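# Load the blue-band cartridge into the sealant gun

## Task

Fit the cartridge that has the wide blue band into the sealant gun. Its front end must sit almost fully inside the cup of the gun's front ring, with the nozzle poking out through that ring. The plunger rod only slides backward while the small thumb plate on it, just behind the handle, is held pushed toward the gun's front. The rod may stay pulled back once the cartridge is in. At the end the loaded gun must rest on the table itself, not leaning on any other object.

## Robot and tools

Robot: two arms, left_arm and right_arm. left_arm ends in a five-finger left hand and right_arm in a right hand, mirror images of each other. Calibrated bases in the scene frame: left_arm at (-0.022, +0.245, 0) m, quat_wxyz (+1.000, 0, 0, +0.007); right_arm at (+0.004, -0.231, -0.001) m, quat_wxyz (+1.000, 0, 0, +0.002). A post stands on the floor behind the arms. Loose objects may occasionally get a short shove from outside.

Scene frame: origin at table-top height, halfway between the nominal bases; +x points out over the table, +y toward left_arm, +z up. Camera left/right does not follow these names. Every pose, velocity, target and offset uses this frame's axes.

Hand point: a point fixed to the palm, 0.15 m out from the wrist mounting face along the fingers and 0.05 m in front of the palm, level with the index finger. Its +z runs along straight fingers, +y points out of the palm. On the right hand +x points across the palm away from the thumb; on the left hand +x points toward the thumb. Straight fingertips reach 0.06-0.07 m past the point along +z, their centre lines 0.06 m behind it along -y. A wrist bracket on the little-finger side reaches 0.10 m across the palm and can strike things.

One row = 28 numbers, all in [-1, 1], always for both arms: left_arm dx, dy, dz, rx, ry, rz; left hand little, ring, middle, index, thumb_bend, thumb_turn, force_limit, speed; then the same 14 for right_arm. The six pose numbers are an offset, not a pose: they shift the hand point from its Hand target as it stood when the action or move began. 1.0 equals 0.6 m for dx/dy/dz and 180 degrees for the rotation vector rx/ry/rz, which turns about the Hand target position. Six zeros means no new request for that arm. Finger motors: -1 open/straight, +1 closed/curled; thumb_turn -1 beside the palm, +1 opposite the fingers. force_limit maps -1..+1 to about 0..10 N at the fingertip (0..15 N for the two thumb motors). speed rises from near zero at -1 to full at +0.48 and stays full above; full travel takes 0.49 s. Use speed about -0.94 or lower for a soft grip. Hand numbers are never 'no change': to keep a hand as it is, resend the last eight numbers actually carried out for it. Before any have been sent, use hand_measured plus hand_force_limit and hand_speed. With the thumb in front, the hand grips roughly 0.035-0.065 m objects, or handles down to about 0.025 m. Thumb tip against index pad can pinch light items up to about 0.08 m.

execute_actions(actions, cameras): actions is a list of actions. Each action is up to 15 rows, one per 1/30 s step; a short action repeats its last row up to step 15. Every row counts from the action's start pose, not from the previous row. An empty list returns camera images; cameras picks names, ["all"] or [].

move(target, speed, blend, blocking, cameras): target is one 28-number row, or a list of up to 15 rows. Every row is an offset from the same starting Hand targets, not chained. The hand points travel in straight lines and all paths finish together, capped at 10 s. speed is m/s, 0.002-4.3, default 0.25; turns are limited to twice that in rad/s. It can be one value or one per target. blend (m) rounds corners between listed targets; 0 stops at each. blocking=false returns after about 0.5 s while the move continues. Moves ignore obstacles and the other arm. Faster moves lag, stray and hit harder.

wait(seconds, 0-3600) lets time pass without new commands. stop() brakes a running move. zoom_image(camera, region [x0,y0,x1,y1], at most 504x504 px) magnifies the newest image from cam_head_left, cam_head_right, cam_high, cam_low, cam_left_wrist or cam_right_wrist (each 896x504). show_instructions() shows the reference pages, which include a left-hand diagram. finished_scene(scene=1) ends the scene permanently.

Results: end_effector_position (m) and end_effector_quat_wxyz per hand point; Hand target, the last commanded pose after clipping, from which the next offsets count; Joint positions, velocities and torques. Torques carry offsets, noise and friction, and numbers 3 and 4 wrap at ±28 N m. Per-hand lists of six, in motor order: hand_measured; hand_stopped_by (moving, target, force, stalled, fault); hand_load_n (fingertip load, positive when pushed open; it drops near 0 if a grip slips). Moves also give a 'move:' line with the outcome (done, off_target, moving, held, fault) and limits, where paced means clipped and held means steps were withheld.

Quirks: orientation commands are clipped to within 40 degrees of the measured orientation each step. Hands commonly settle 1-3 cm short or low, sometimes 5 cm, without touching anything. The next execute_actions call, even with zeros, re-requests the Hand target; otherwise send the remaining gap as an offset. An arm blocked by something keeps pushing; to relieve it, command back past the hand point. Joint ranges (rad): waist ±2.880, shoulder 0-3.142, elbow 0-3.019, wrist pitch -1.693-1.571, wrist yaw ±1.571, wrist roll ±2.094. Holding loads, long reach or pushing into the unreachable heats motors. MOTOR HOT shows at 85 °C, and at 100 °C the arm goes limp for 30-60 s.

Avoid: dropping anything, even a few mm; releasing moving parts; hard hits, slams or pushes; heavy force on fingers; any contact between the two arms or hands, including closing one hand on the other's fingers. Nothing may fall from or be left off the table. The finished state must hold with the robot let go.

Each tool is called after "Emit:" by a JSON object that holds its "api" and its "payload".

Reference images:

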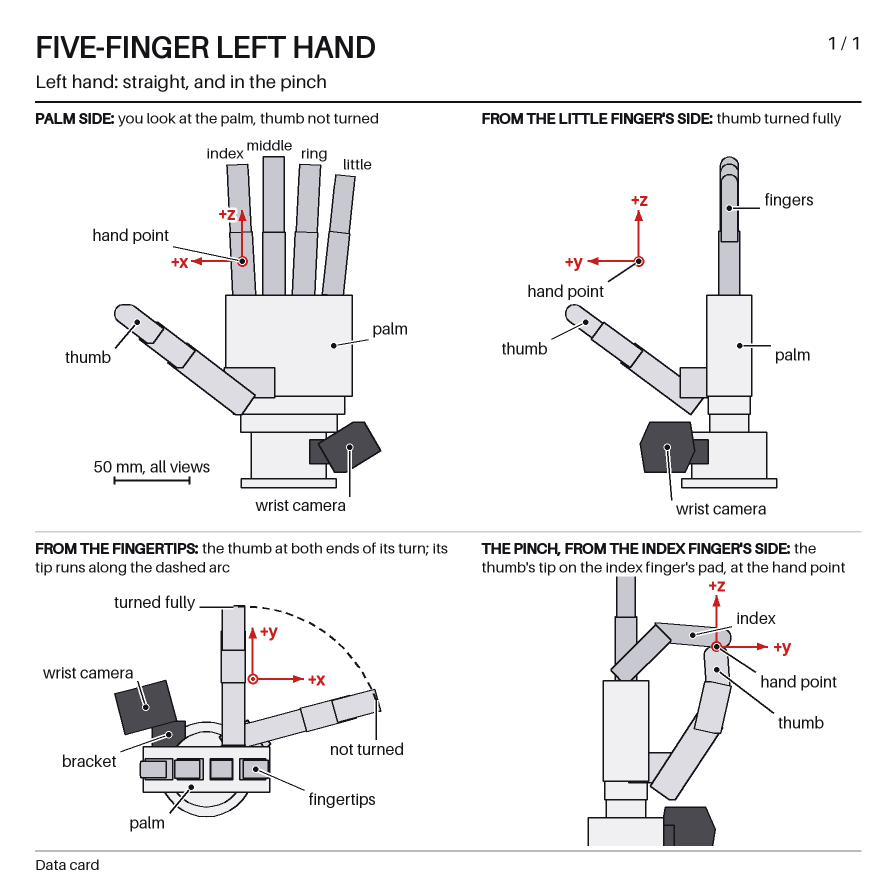

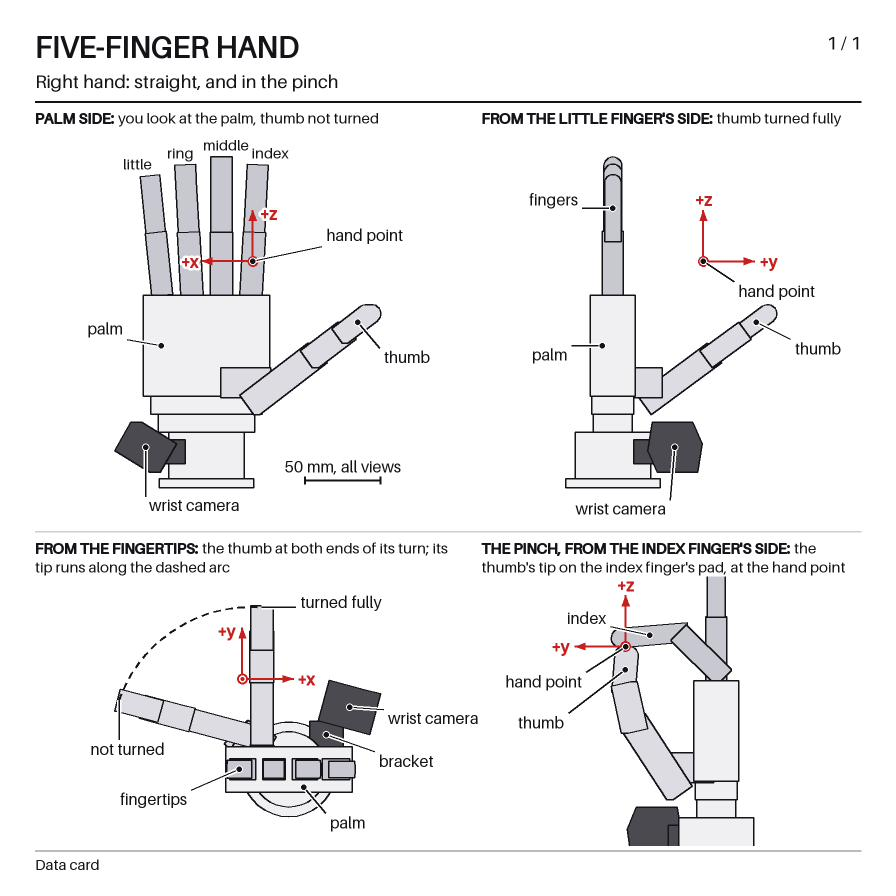

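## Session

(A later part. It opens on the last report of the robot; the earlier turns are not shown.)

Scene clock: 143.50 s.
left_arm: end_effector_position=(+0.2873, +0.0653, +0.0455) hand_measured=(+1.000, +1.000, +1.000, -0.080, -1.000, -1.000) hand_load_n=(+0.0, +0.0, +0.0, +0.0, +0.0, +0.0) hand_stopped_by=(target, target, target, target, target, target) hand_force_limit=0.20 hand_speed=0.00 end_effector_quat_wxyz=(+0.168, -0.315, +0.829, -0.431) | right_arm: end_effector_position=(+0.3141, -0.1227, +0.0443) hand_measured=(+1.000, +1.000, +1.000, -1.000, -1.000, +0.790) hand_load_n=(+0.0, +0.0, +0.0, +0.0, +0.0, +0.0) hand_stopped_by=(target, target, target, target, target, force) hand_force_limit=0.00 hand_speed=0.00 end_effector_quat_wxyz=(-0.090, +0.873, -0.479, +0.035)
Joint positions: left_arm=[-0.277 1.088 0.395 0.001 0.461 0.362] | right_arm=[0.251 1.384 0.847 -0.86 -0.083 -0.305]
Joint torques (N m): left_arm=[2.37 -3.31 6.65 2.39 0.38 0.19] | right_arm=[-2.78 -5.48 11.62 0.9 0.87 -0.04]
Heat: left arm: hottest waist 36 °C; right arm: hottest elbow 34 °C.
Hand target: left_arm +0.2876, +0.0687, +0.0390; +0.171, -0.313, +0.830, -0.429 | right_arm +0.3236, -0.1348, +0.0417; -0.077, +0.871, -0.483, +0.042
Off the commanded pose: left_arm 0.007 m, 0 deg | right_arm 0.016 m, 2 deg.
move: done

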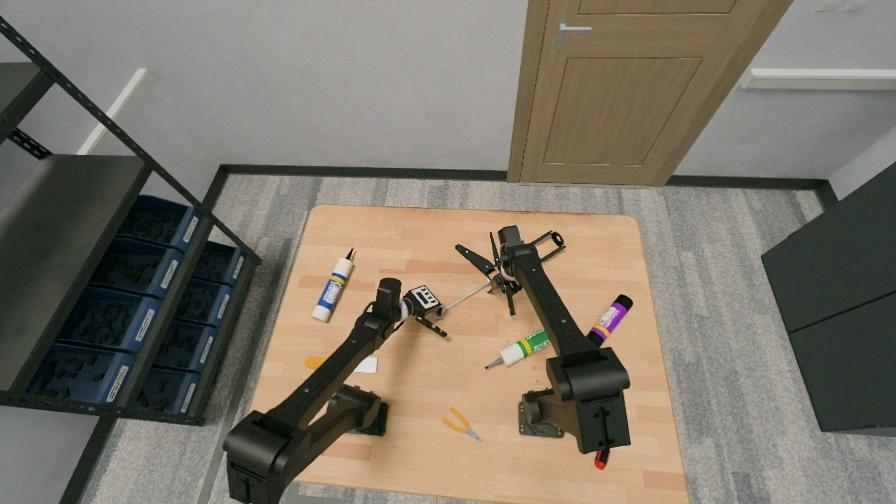

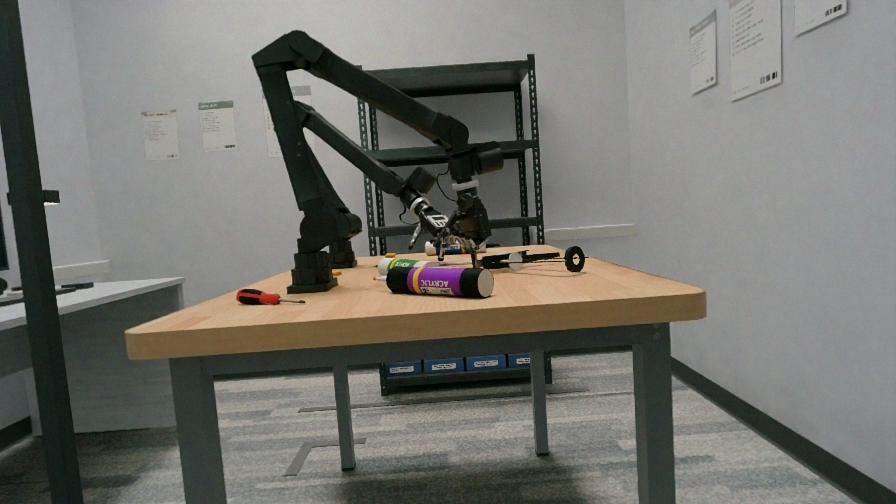

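Emit:
{"api": "move", "payload": {"target": [-0.003,0.005,-0.008,0,0,0,1,1,1,-0.08,-1,-1,0.2,0,0,0,0,0,0,0,1,1,1,-1,-1,0.9,0,0], "speed": 0.05, "cameras": ["cam_head_left","cam_low"]}}

Emit:
{"api": "zoom_image", "payload": {"camera": "cam_head_left", "region": [420, 295, 460, 325]}}

Emit:
{"api": "zoom_image", "payload": {"camera": "cam_low", "region": [415, 240, 465, 275]}}

Scene clock: 144.47 s.
left_arm: end_effector_position=(+0.2852, +0.0683, +0.0402) hand_measured=(+1.000, +1.000, +1.000, -0.080, -1.000, -1.000) hand_load_n=(+0.0, +0.0, +0.0, +0.0, +0.0, +0.0) hand_stopped_by=(target, target, target, target, target, target) hand_force_limit=0.20 hand_speed=0.00 end_effector_quat_wxyz=(+0.167, -0.315, +0.829, -0.431) | right_arm: end_effector_position=(+0.3141, -0.1227, +0.0443) hand_measured=(+1.000, +1.000, +1.000, -1.000, -1.000, +0.790) hand_load_n=(+0.0, +0.0, +0.0, +0.0, +0.0, +0.0) hand_stopped_by=(target, target, target, target, target, force) hand_force_limit=0.00 hand_speed=0.00 end_effector_quat_wxyz=(-0.090, +0.873, -0.479, +0.035)
Joint positions: left_arm=[-0.267 1.095 0.382 0.017 0.469 0.368] | right_arm=[0.251 1.384 0.847 -0.86 -0.083 -0.305]
Joint torques (N m): left_arm=[1.49 -3.55 6.53 2.24 0.43 0.17] | right_arm=[-2.78 -5.48 11.62 0.9 0.87 -0.04]
Heat: left arm: hottest waist 36 °C; right arm: hottest elbow 34 °C.
Hand target: left_arm +0.2856, +0.0717, +0.0342; +0.171, -0.313, +0.830, -0.429 | right_arm +0.3236, -0.1348, +0.0417; -0.077, +0.871, -0.483, +0.042
Off the commanded pose: left_arm 0.007 m, 1 deg | right_arm 0.016 m, 2 deg.
move: done

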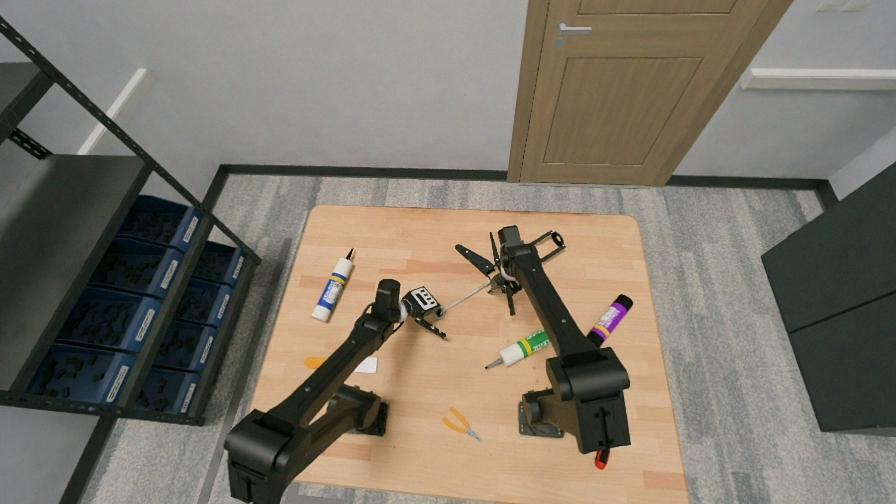

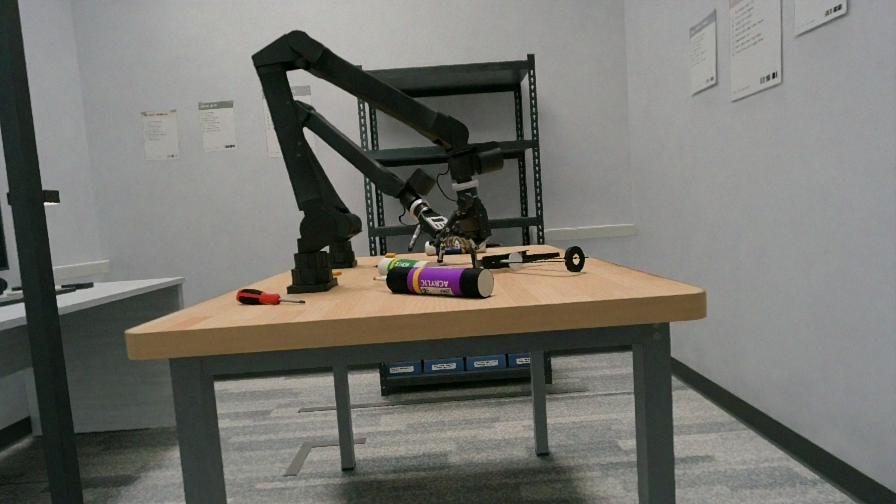

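Scaled by 12.600 from the camera's image (finer frame: 1280x720).

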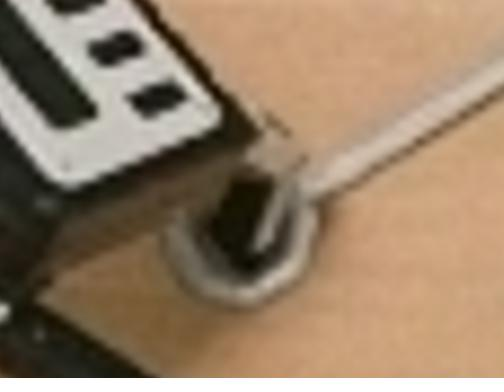

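Scaled by 10.080 from the camera's image (finer frame: 1280x720).

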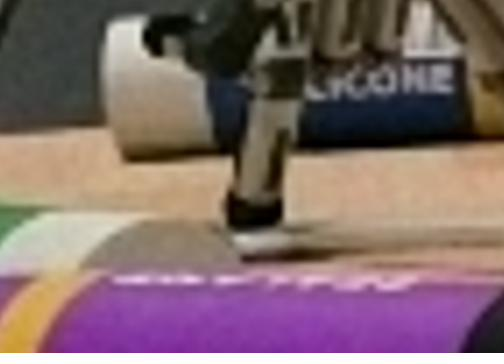

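Emit:
{"api": "move", "payload": {"target": [0.002,0.001,-0.014,0,0,0,1,1,1,-0.08,-1,-1,0.2,0,0,0,0,0,0,0,1,1,1,-1,-1,0.9,0,0], "speed": 0.05, "cameras": ["cam_head_left","cam_low"]}}

Emit:
{"api": "zoom_image", "payload": {"camera": "cam_head_left", "region": [420, 295, 460, 325]}}

Emit:
{"api": "zoom_image", "payload": {"camera": "cam_low", "region": [415, 240, 465, 275]}}

Scene clock: 145.43 s.
left_arm: end_effector_position=(+0.2872, +0.0691, +0.0321) hand_measured=(+1.000, +1.000, +1.000, -0.080, -1.000, -1.000) hand_load_n=(+0.0, +0.0, +0.0, +0.0, +0.0, +0.0) hand_stopped_by=(target, target, target, target, target, target) hand_force_limit=0.20 hand_speed=0.00 end_effector_quat_wxyz=(+0.168, -0.315, +0.829, -0.431) | right_arm: end_effector_position=(+0.3141, -0.1227, +0.0443) hand_measured=(+1.000, +1.000, +1.000, -1.000, -1.000, +0.790) hand_load_n=(+0.0, +0.0, +0.0, +0.0, +0.0, -0.5) hand_stopped_by=(target, target, target, target, target, force) hand_force_limit=0.00 hand_speed=0.00 end_effector_quat_wxyz=(-0.090, +0.873, -0.479, +0.035)
Joint positions: left_arm=[-0.263 1.127 0.373 0.058 0.471 0.371] | right_arm=[0.251 1.384 0.847 -0.86 -0.083 -0.305]
Joint torques (N m): left_arm=[1.55 -2.78 6.49 2.11 0.46 0.16] | right_arm=[-2.78 -5.48 11.62 0.9 0.87 -0.04]
Heat: left arm: hottest waist 36 °C; right arm: hottest elbow 34 °C.
Hand target: left_arm +0.2869, +0.0723, +0.0258; +0.171, -0.313, +0.830, -0.429 | right_arm +0.3236, -0.1348, +0.0417; -0.077, +0.871, -0.483, +0.042
Off the commanded pose: left_arm 0.007 m, 0 deg | right_arm 0.016 m, 2 deg.
move: done

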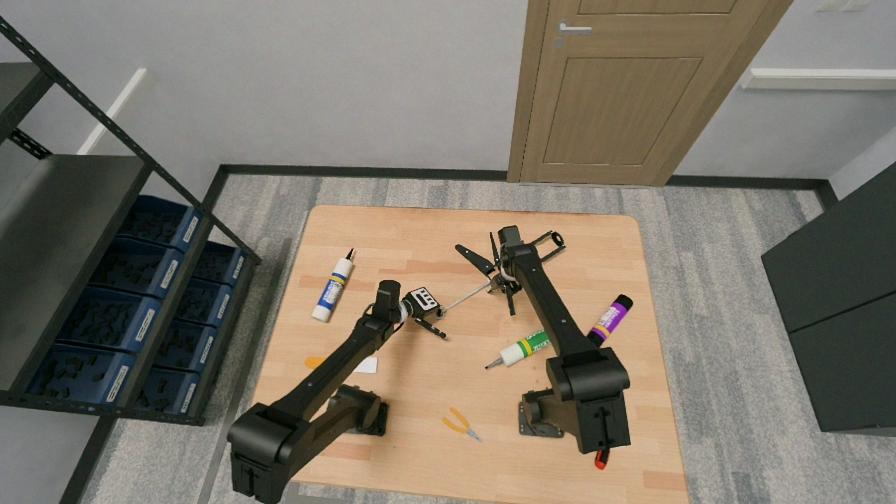

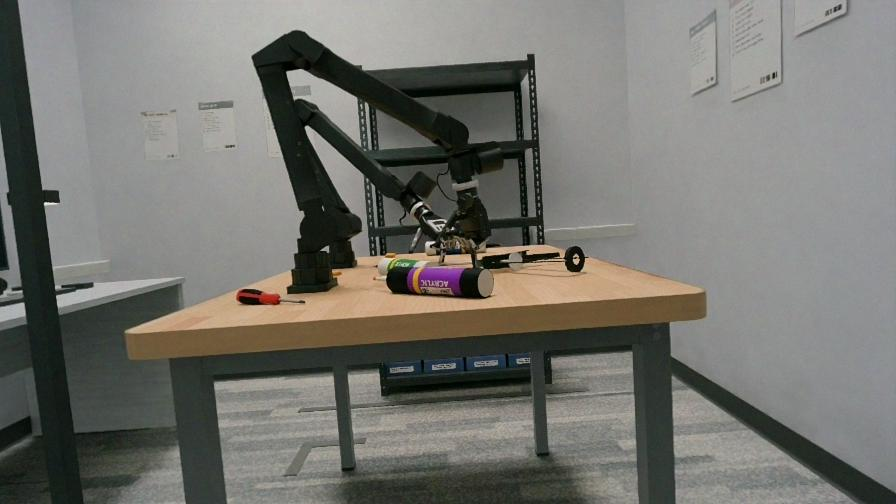

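Scaled by 12.600 from the camera's image (finer frame: 1280x720).

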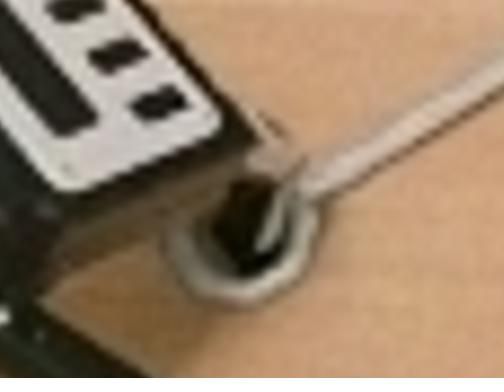

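Scaled by 10.080 from the camera's image (finer frame: 1280x720).

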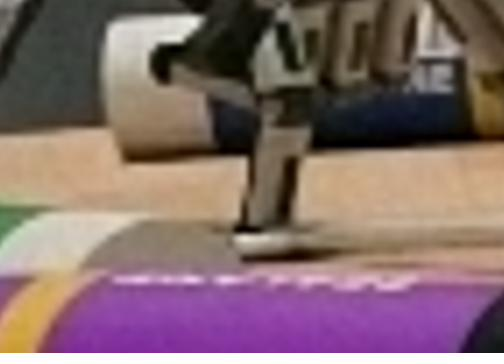

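Emit:
{"api": "move", "payload": {"target": [0,0,-0.012,0,0,0,1,1,1,-0.08,-1,-1,0.2,0,0.01,-0.0133,0,0,0,0,1,1,1,-1,-1,0.9,0,0], "speed": 0.05, "cameras": ["cam_head_left","cam_low","cam_high"]}}

Emit:
{"api": "zoom_image", "payload": {"camera": "cam_head_left", "region": [420, 295, 460, 325]}}

Emit:
{"api": "zoom_image", "payload": {"camera": "cam_low", "region": [415, 240, 465, 275]}}

Emit:
{"api": "zoom_image", "payload": {"camera": "cam_high", "region": [320, 190, 480, 290]}}

Scene clock: 146.43 s.
left_arm: end_effector_position=(+0.2905, +0.0670, +0.0306) hand_measured=(+1.000, +1.000, +1.000, -0.080, -1.000, -1.000) hand_load_n=(+0.0, +0.0, +0.0, -0.5, +0.0, +0.0) hand_stopped_by=(target, target, target, target, target, target) hand_force_limit=0.20 hand_speed=0.00 end_effector_quat_wxyz=(+0.172, -0.310, +0.826, -0.437) | right_arm: end_effector_position=(+0.3166, -0.1292, +0.0446) hand_measured=(+1.000, +1.000, +1.000, -1.000, -1.000, +0.790) hand_load_n=(+0.0, +0.0, +0.0, +0.5, +0.0, +0.0) hand_stopped_by=(target, target, target, target, target, force) hand_force_limit=0.00 hand_speed=0.00 end_effector_quat_wxyz=(-0.091, +0.873, -0.477, +0.036)
Joint positions: left_arm=[-0.263 1.145 0.368 0.097 0.478 0.371] | right_arm=[0.232 1.384 0.848 -0.86 -0.086 -0.327]
Joint torques (N m): left_arm=[1.2 -3.14 5.81 2.1 0.14 0.19] | right_arm=[-3.37 -4.78 12.49 0.83 0.83 -0.07]
Heat: left arm: hottest waist 36 °C; right arm: hottest elbow 34 °C.
Hand target: left_arm +0.2870, +0.0722, +0.0188; +0.171, -0.313, +0.830, -0.430 | right_arm +0.3297, -0.1428, +0.0418; -0.077, +0.871, -0.483, +0.042
Off the commanded pose: left_arm 0.014 m, 1 deg | right_arm 0.019 m, 2 deg.
move: off_target (left_arm, right_arm)
Images, in order (width x height): cam_head_left 896x504, cam_high 896x504, cam_low 896x504.

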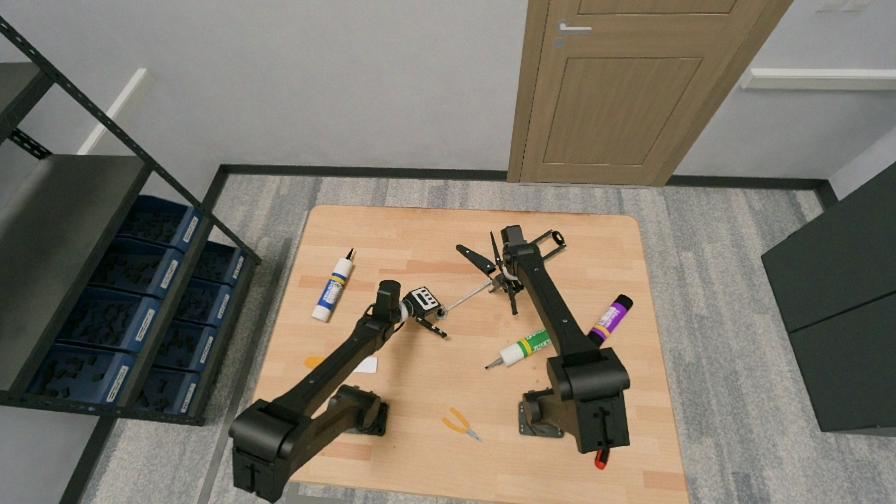

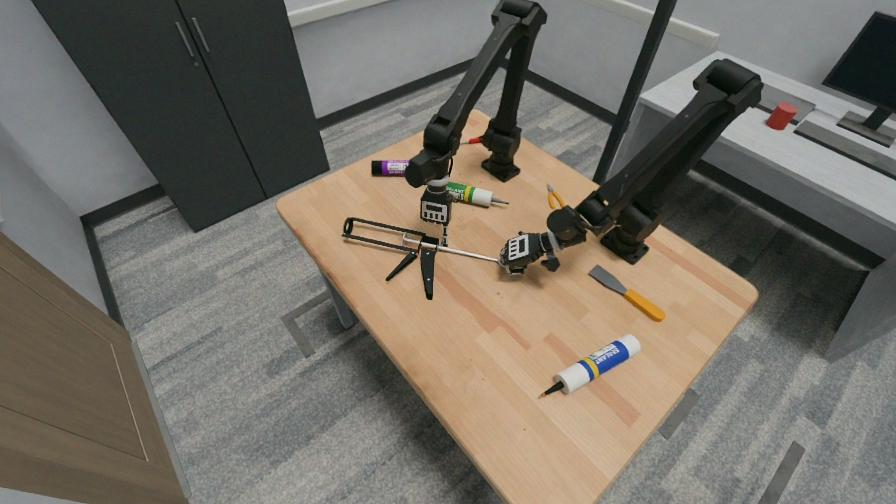

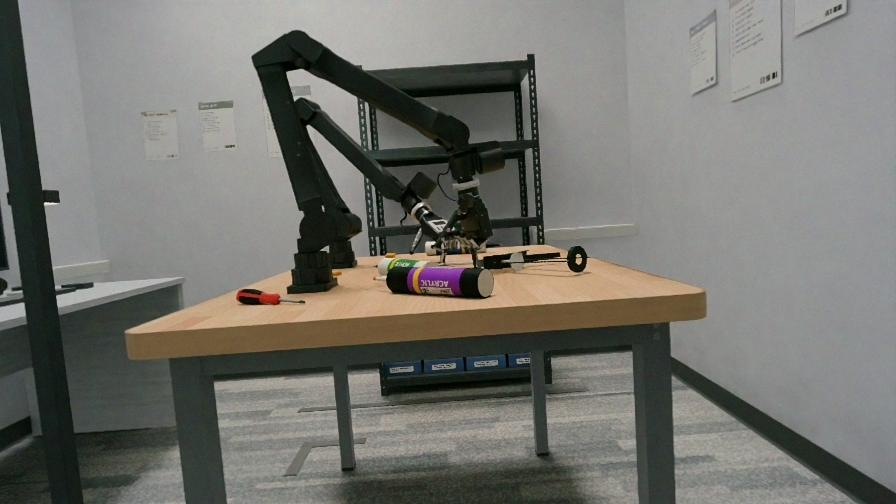

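Scaled by 12.600 from the camera's image (finer frame: 1280x720).

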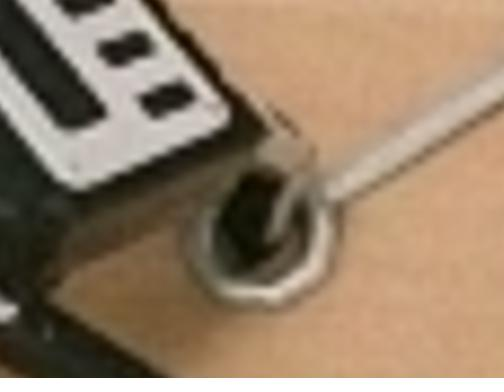

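Scaled by 10.080 from the camera's image (finer frame: 1280x720).

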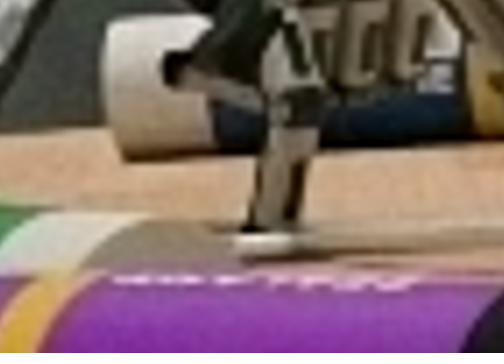

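Scaled by 3.150 from the camera's image (finer frame: 1280x720).

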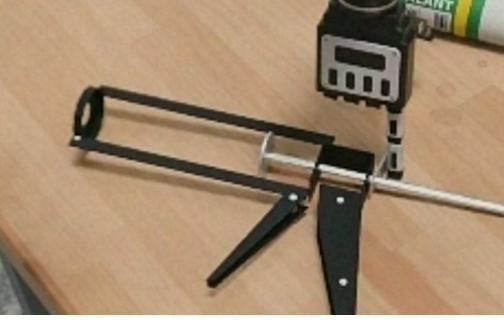

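Emit:
{"api": "move", "payload": {"target": [-0.03,0.04,-0.004,0,0,0,1,1,1,-0.08,-1,-1,0.2,0,0.006,-0.008,0,0,0,0,1,1,1,-1,-1,0.9,0,0], "speed": 0.04, "cameras": ["cam_head_left","cam_low","cam_high"]}}

Emit:
{"api": "zoom_image", "payload": {"camera": "cam_head_left", "region": [410, 295, 450, 325]}}

Emit:
{"api": "zoom_image", "payload": {"camera": "cam_high", "region": [320, 190, 480, 290]}}

Scene clock: 148.10 s.
left_arm: end_effector_position=(+0.2826, +0.0822, +0.0364) hand_measured=(+1.000, +1.000, +1.000, -0.080, -1.000, -1.000) hand_load_n=(+0.0, +0.0, +0.0, +2.0, -0.5, +0.0) hand_stopped_by=(target, target, target, target, target, target) hand_force_limit=0.20 hand_speed=0.00 end_effector_quat_wxyz=(+0.179, -0.303, +0.819, -0.454) | right_arm: end_effector_position=(+0.3174, -0.1305, +0.0445) hand_measured=(+1.000, +1.000, +1.000, -1.000, -1.000, +0.790) hand_load_n=(+0.0, +0.0, +0.0, +0.5, +0.0, +0.0) hand_stopped_by=(target, target, target, target, target, force) hand_force_limit=0.00 hand_speed=0.00 end_effector_quat_wxyz=(-0.093, +0.875, -0.473, +0.032)
Joint positions: left_arm=[-0.196 1.084 0.33 0.093 0.548 0.406] | right_arm=[0.225 1.387 0.851 -0.861 -0.097 -0.343]
Joint torques (N m): left_arm=[2.49 -3.25 4.9 0.23 -0.23 0.44] | right_arm=[-3.96 -4.6 12.88 0.79 1.15 -0.04]
Heat: left arm: hottest waist 36 °C; right arm: hottest elbow 34 °C.
Hand target: left_arm +0.2690, +0.0963, +0.0163; +0.171, -0.313, +0.830, -0.429 | right_arm +0.3332, -0.1476, +0.0418; -0.077, +0.871, -0.483, +0.042
Off the commanded pose: left_arm 0.028 m, 3 deg | right_arm 0.023 m, 3 deg.
move: off_target (left_arm, right_arm)
Images, in order (width x height): cam_head_left 896x504, cam_high 896x504, cam_low 896x504.

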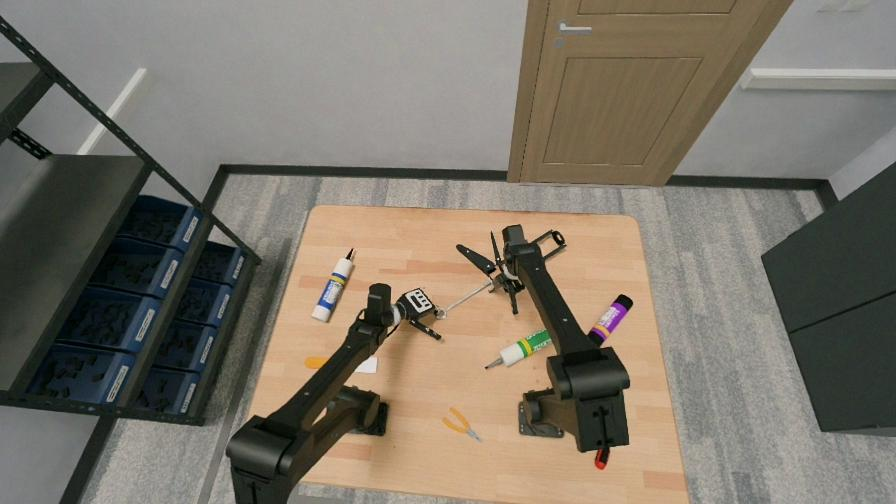

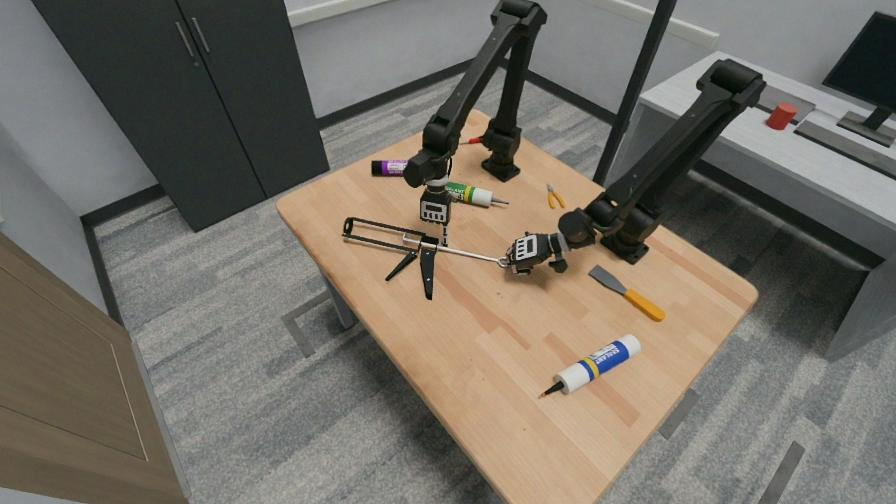

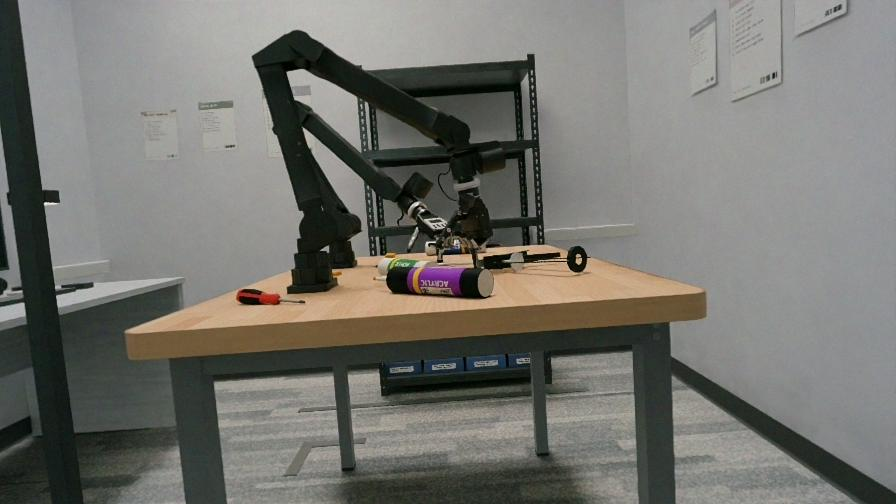

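Scaled by 12.600 from the camera's image (finer frame: 1280x720).

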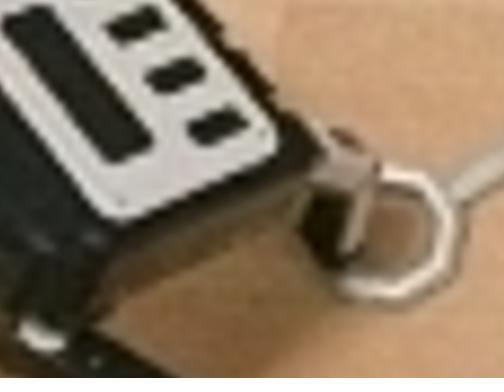

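Scaled by 3.150 from the camera's image (finer frame: 1280x720).

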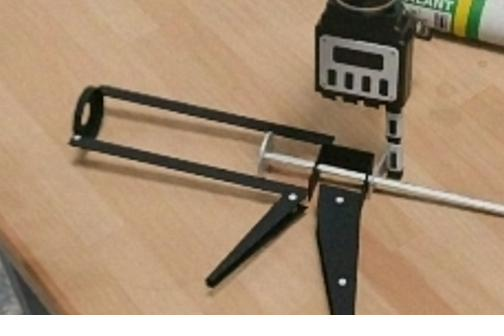

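Emit:
{"api": "move", "payload": {"target": [[0.0,0.0,0.06,0,0,0,1,1,1,-0.08,-1,-1,0.2,0,0,0,0,0,0,0,1,1,1,-1,-1,0.9,0,0],[0.035,-0.035,0.06,0,0,0,1,1,1,0.03,-1,-1,0.2,0,0,0,0,0,0,0,1,1,1,-1,-1,0.9,0,0]], "speed": 0.06, "cameras": ["cam_head_left","cam_low","cam_high"]}}

Emit:
{"api": "zoom_image", "payload": {"camera": "cam_head_left", "region": [420, 295, 460, 325]}}

Emit:
{"api": "zoom_image", "payload": {"camera": "cam_low", "region": [415, 240, 465, 275]}}

Emit:
{"api": "zoom_image", "payload": {"camera": "cam_high", "region": [400, 200, 470, 260]}}

Scene clock: 151.27 s.
left_arm: end_effector_position=(+0.2687, +0.0839, +0.0361) hand_measured=(+1.000, +1.000, +1.000, +0.030, -1.000, -1.000) hand_load_n=(+0.0, +0.0, +0.0, +0.0, +0.0, +0.0) hand_stopped_by=(target, target, target, target, target, target) hand_force_limit=0.20 hand_speed=0.00 end_effector_quat_wxyz=(+0.156, -0.319, +0.837, -0.416) | right_arm: end_effector_position=(+0.3202, -0.1368, +0.0446) hand_measured=(+1.000, +1.000, +1.000, -1.000, -1.000, +0.790) hand_load_n=(+0.5, +0.0, +0.5, +0.0, +0.0, +0.0) hand_stopped_by=(target, target, target, target, target, force) hand_force_limit=0.00 hand_speed=0.00 end_effector_quat_wxyz=(-0.090, +0.872, -0.479, +0.037)
Joint positions: left_arm=[-0.23 1.044 0.364 -0.074 0.489 0.41] | right_arm=[0.21 1.388 0.853 -0.861 -0.088 -0.345]
Joint torques (N m): left_arm=[-0.38 -2.67 10.65 2.17 0.29 -0.15] | right_arm=[-2.67 -4.72 12.71 0.83 0.8 -0.03]
Heat: left arm: hottest waist 36 °C; right arm: hottest elbow 34 °C.
Hand target: left_arm +0.2899, +0.0753, +0.0522; +0.171, -0.313, +0.830, -0.429 | right_arm +0.3332, -0.1476, +0.0417; -0.077, +0.871, -0.483, +0.042
Off the commanded pose: left_arm 0.028 m, 3 deg | right_arm 0.017 m, 2 deg.
move: off_target (left_arm); target 2's new numbers were sent with left_arm's hand 0.028 m and 3 deg from that target
Images, in order (width x height): cam_head_left 896x504, cam_high 896x504, cam_low 896x504.

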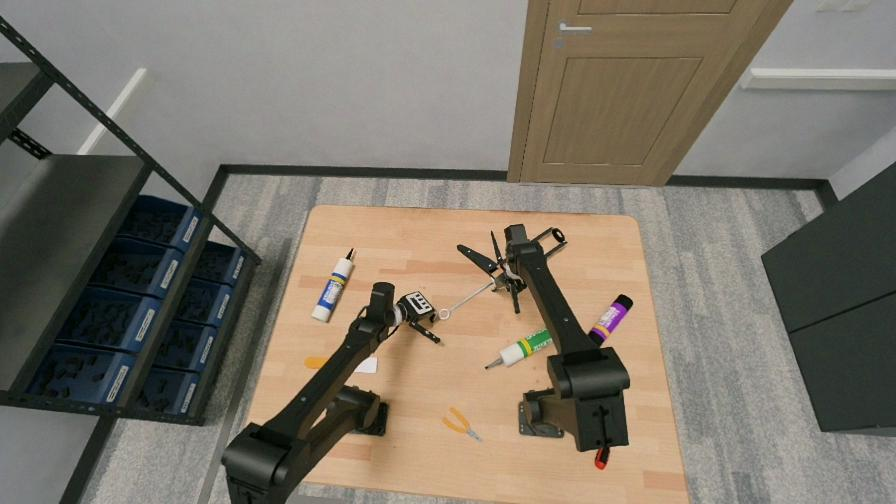

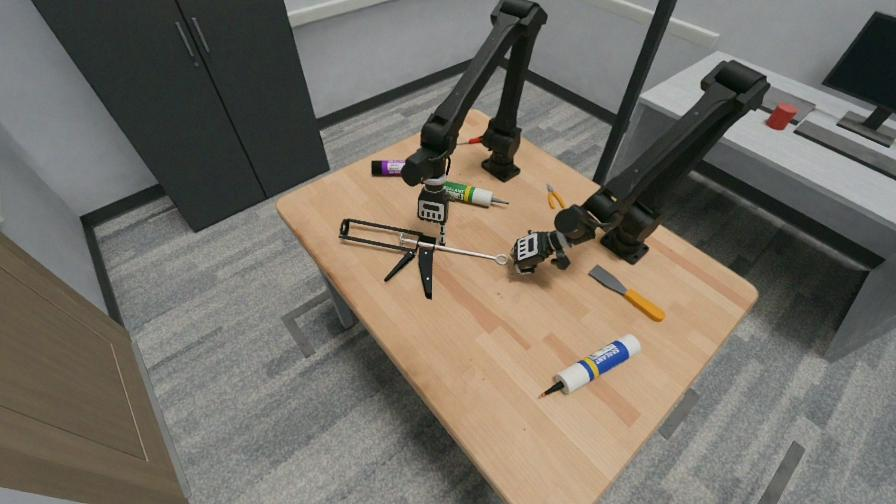

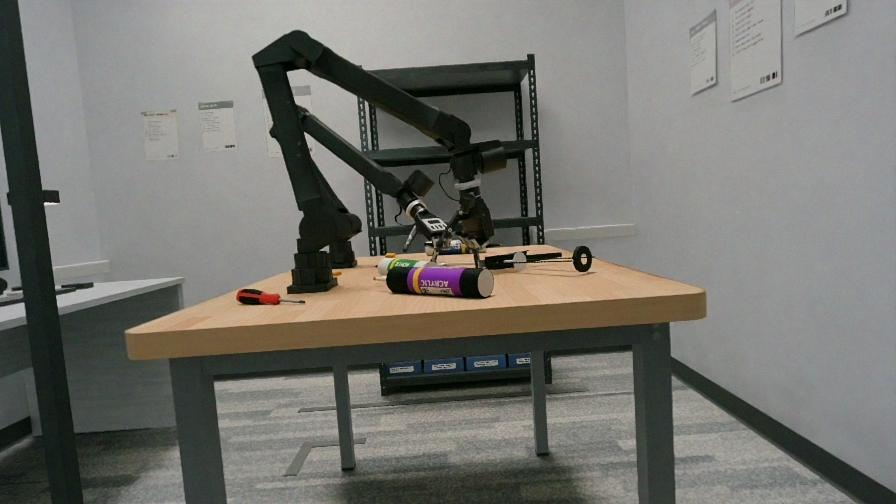

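Scaled by 12.600 from the camera's image (finer frame: 1280x720).

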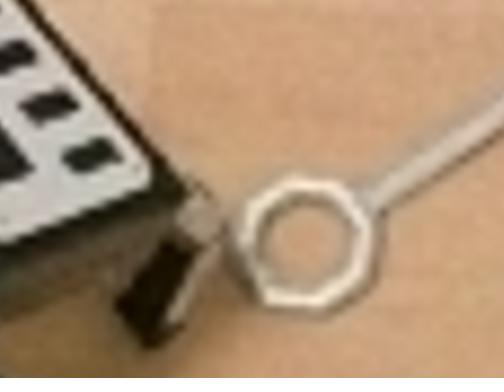

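Scaled by 10.080 from the camera's image (finer frame: 1280x720).

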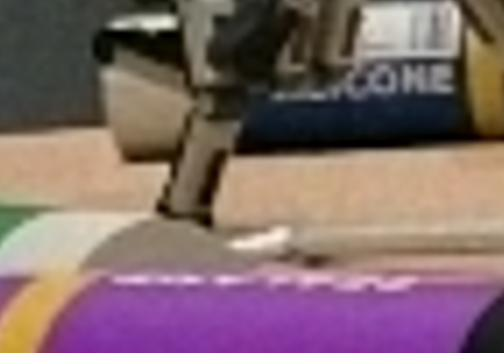

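Scaled by 7.200 from the camera's image (finer frame: 1280x720).

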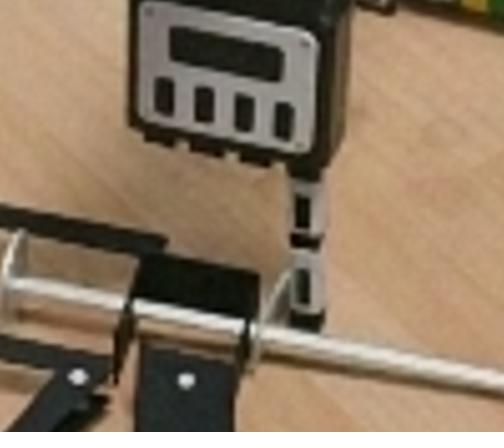

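Emit:
{"api": "move", "payload": {"target": [[0.0,0.0,0.03,0,0,0,1,1,1,0.03,-1,-1,0.2,0,0,0,0,0,0,0,1,1,1,-1,-1,0.9,0,0],[0.018,-0.055,0.03,0,0,0,1,1,1,0.03,-1,-1,0.2,0,0,0,0,0,0,0,1,1,1,-1,-1,0.9,0,0]], "speed": 0.06, "cameras": ["cam_head_left","cam_low","cam_high"]}}

Emit:
{"api": "zoom_image", "payload": {"camera": "cam_head_left", "region": [420, 295, 460, 325]}}

Emit:
{"api": "zoom_image", "payload": {"camera": "cam_low", "region": [415, 240, 465, 275]}}

Scene clock: 153.63 s.
left_arm: end_effector_position=(+0.2798, +0.0531, +0.0528) hand_measured=(+1.000, +1.000, +1.000, +0.030, -1.000, -1.000) hand_load_n=(+0.0, +0.0, +0.0, +0.0, +0.0, +0.0) hand_stopped_by=(target, target, target, target, target, target) hand_force_limit=0.20 hand_speed=0.00 end_effector_quat_wxyz=(+0.157, -0.318, +0.838, -0.414) | right_arm: end_effector_position=(+0.3202, -0.1368, +0.0446) hand_measured=(+1.000, +1.000, +1.000, -1.000, -1.000, +0.790) hand_load_n=(+0.0, +0.0, +0.0, +0.5, +0.0, +0.0) hand_stopped_by=(target, target, target, target, target, force) hand_force_limit=0.00 hand_speed=0.00 end_effector_quat_wxyz=(-0.090, +0.872, -0.479, +0.037)
Joint positions: left_arm=[-0.34 1.066 0.428 -0.085 0.405 0.335] | right_arm=[0.21 1.388 0.853 -0.861 -0.088 -0.345]
Joint torques (N m): left_arm=[0.5 -2.96 11 2.18 0.16 -0.17] | right_arm=[-2.67 -4.66 12.71 0.83 0.79 -0.03]
Heat: left arm: hottest waist 36 °C; right arm: hottest elbow 34 °C.
Hand target: left_arm +0.3008, +0.0423, +0.0703; +0.171, -0.313, +0.830, -0.429 | right_arm +0.3332, -0.1476, +0.0417; -0.077, +0.871, -0.483, +0.042
Off the commanded pose: left_arm 0.029 m, 3 deg | right_arm 0.017 m, 2 deg.
move: off_target (left_arm)
Images, in order (width x height): cam_head_left 896x504, cam_high 896x504, cam_low 896x504.

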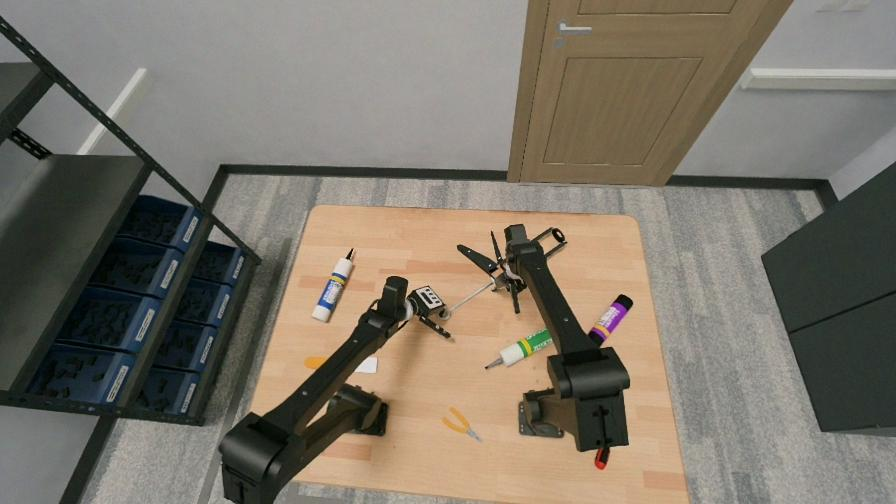

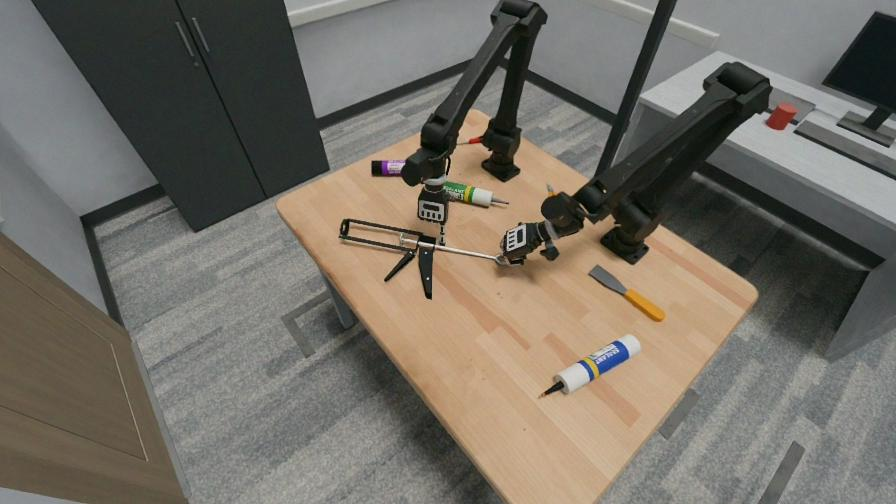

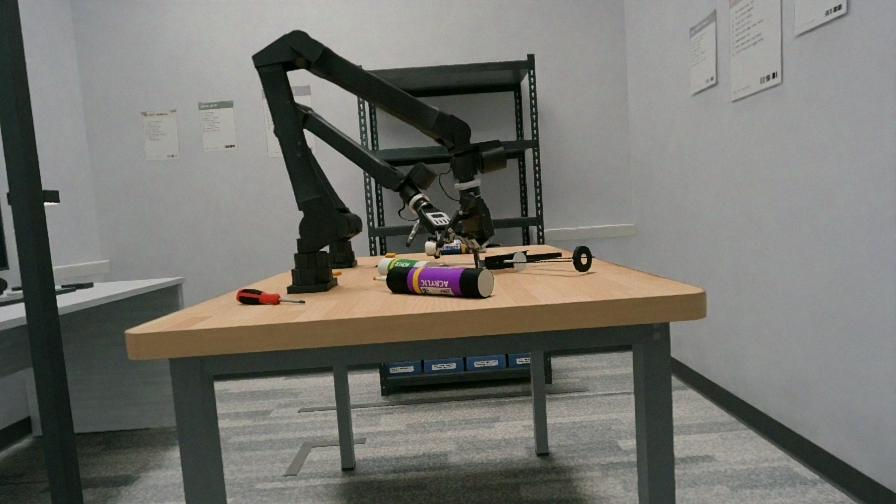

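Scaled by 12.600 from the camera's image (finer frame: 1280x720).

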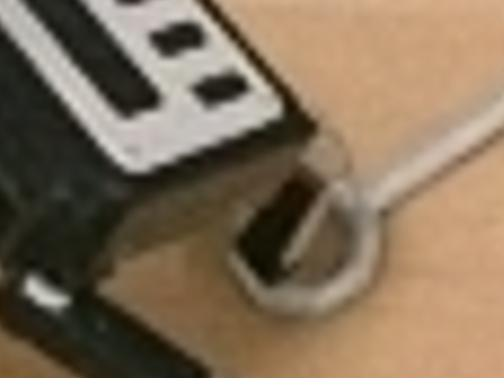

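Scaled by 10.080 from the camera's image (finer frame: 1280x720).

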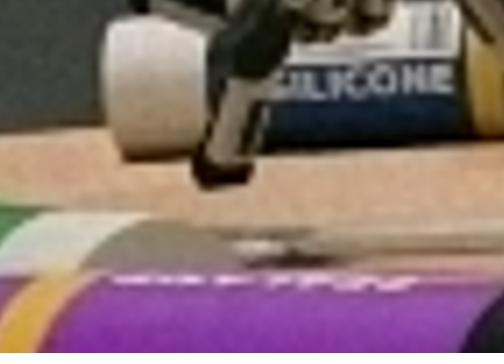

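Emit:
{"api": "move", "payload": {"target": [0.019,-0.015,-0.012,0,0,0,1,1,1,0.03,-1,-1,0.2,0,0,0,0,0,0,0,1,1,1,-1,-1,0.9,0,0], "speed": 0.06, "cameras": ["cam_head_left","cam_low"]}}

Emit:
{"api": "zoom_image", "payload": {"camera": "cam_head_left", "region": [420, 295, 460, 325]}}

Emit:
{"api": "zoom_image", "payload": {"camera": "cam_low", "region": [415, 240, 465, 275]}}

Scene clock: 154.77 s.
left_arm: end_effector_position=(+0.2917, +0.0449, +0.0470) hand_measured=(+1.000, +1.000, +1.000, +0.030, -1.000, -1.000) hand_load_n=(+0.0, +0.0, +0.0, +0.0, +0.0, -0.5) hand_stopped_by=(target, target, target, target, target, target) hand_force_limit=0.20 hand_speed=0.00 end_effector_quat_wxyz=(+0.158, -0.318, +0.838, -0.414) | right_arm: end_effector_position=(+0.3202, -0.1368, +0.0446) hand_measured=(+1.000, +1.000, +1.000, -1.000, -1.000, +0.790) hand_load_n=(+0.0, +0.0, +0.0, +0.0, +0.0, +0.0) hand_stopped_by=(target, target, target, target, target, force) hand_force_limit=0.00 hand_speed=0.00 end_effector_quat_wxyz=(-0.090, +0.872, -0.479, +0.037)
Joint positions: left_arm=[-0.355 1.13 0.448 -0.034 0.392 0.323] | right_arm=[0.21 1.388 0.853 -0.861 -0.088 -0.345]
Joint torques (N m): left_arm=[0.03 -4.25 10.61 2.1 0.2 -0.18] | right_arm=[-2.67 -4.66 12.71 0.83 0.79 -0.03]
Heat: left arm: hottest waist 36 °C; right arm: hottest elbow 34 °C.
Hand target: left_arm +0.3121, +0.0333, +0.0631; +0.171, -0.313, +0.830, -0.429 | right_arm +0.3332, -0.1476, +0.0417; -0.077, +0.871, -0.483, +0.042
Off the commanded pose: left_arm 0.029 m, 3 deg | right_arm 0.017 m, 2 deg.
move: off_target (left_arm)

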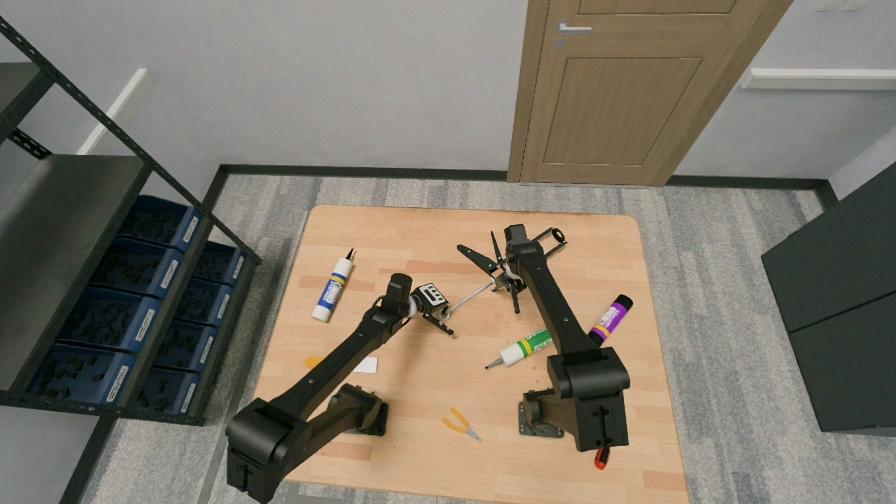

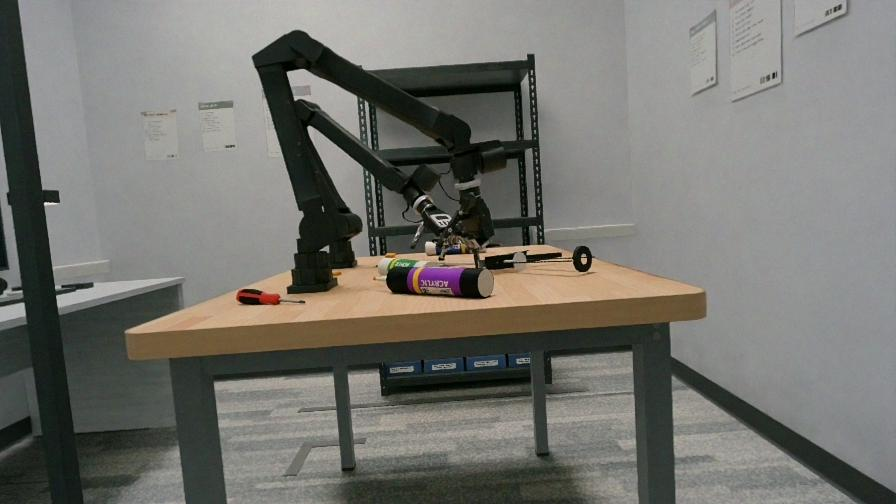

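Scaled by 12.600 from the camera's image (finer frame: 1280x720).

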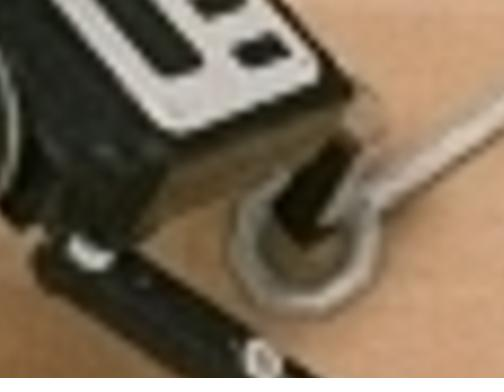

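Scaled by 10.080 from the camera's image (finer frame: 1280x720).

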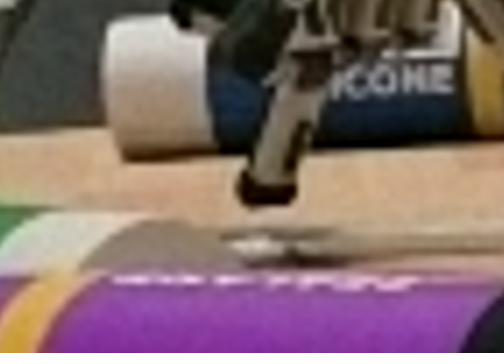

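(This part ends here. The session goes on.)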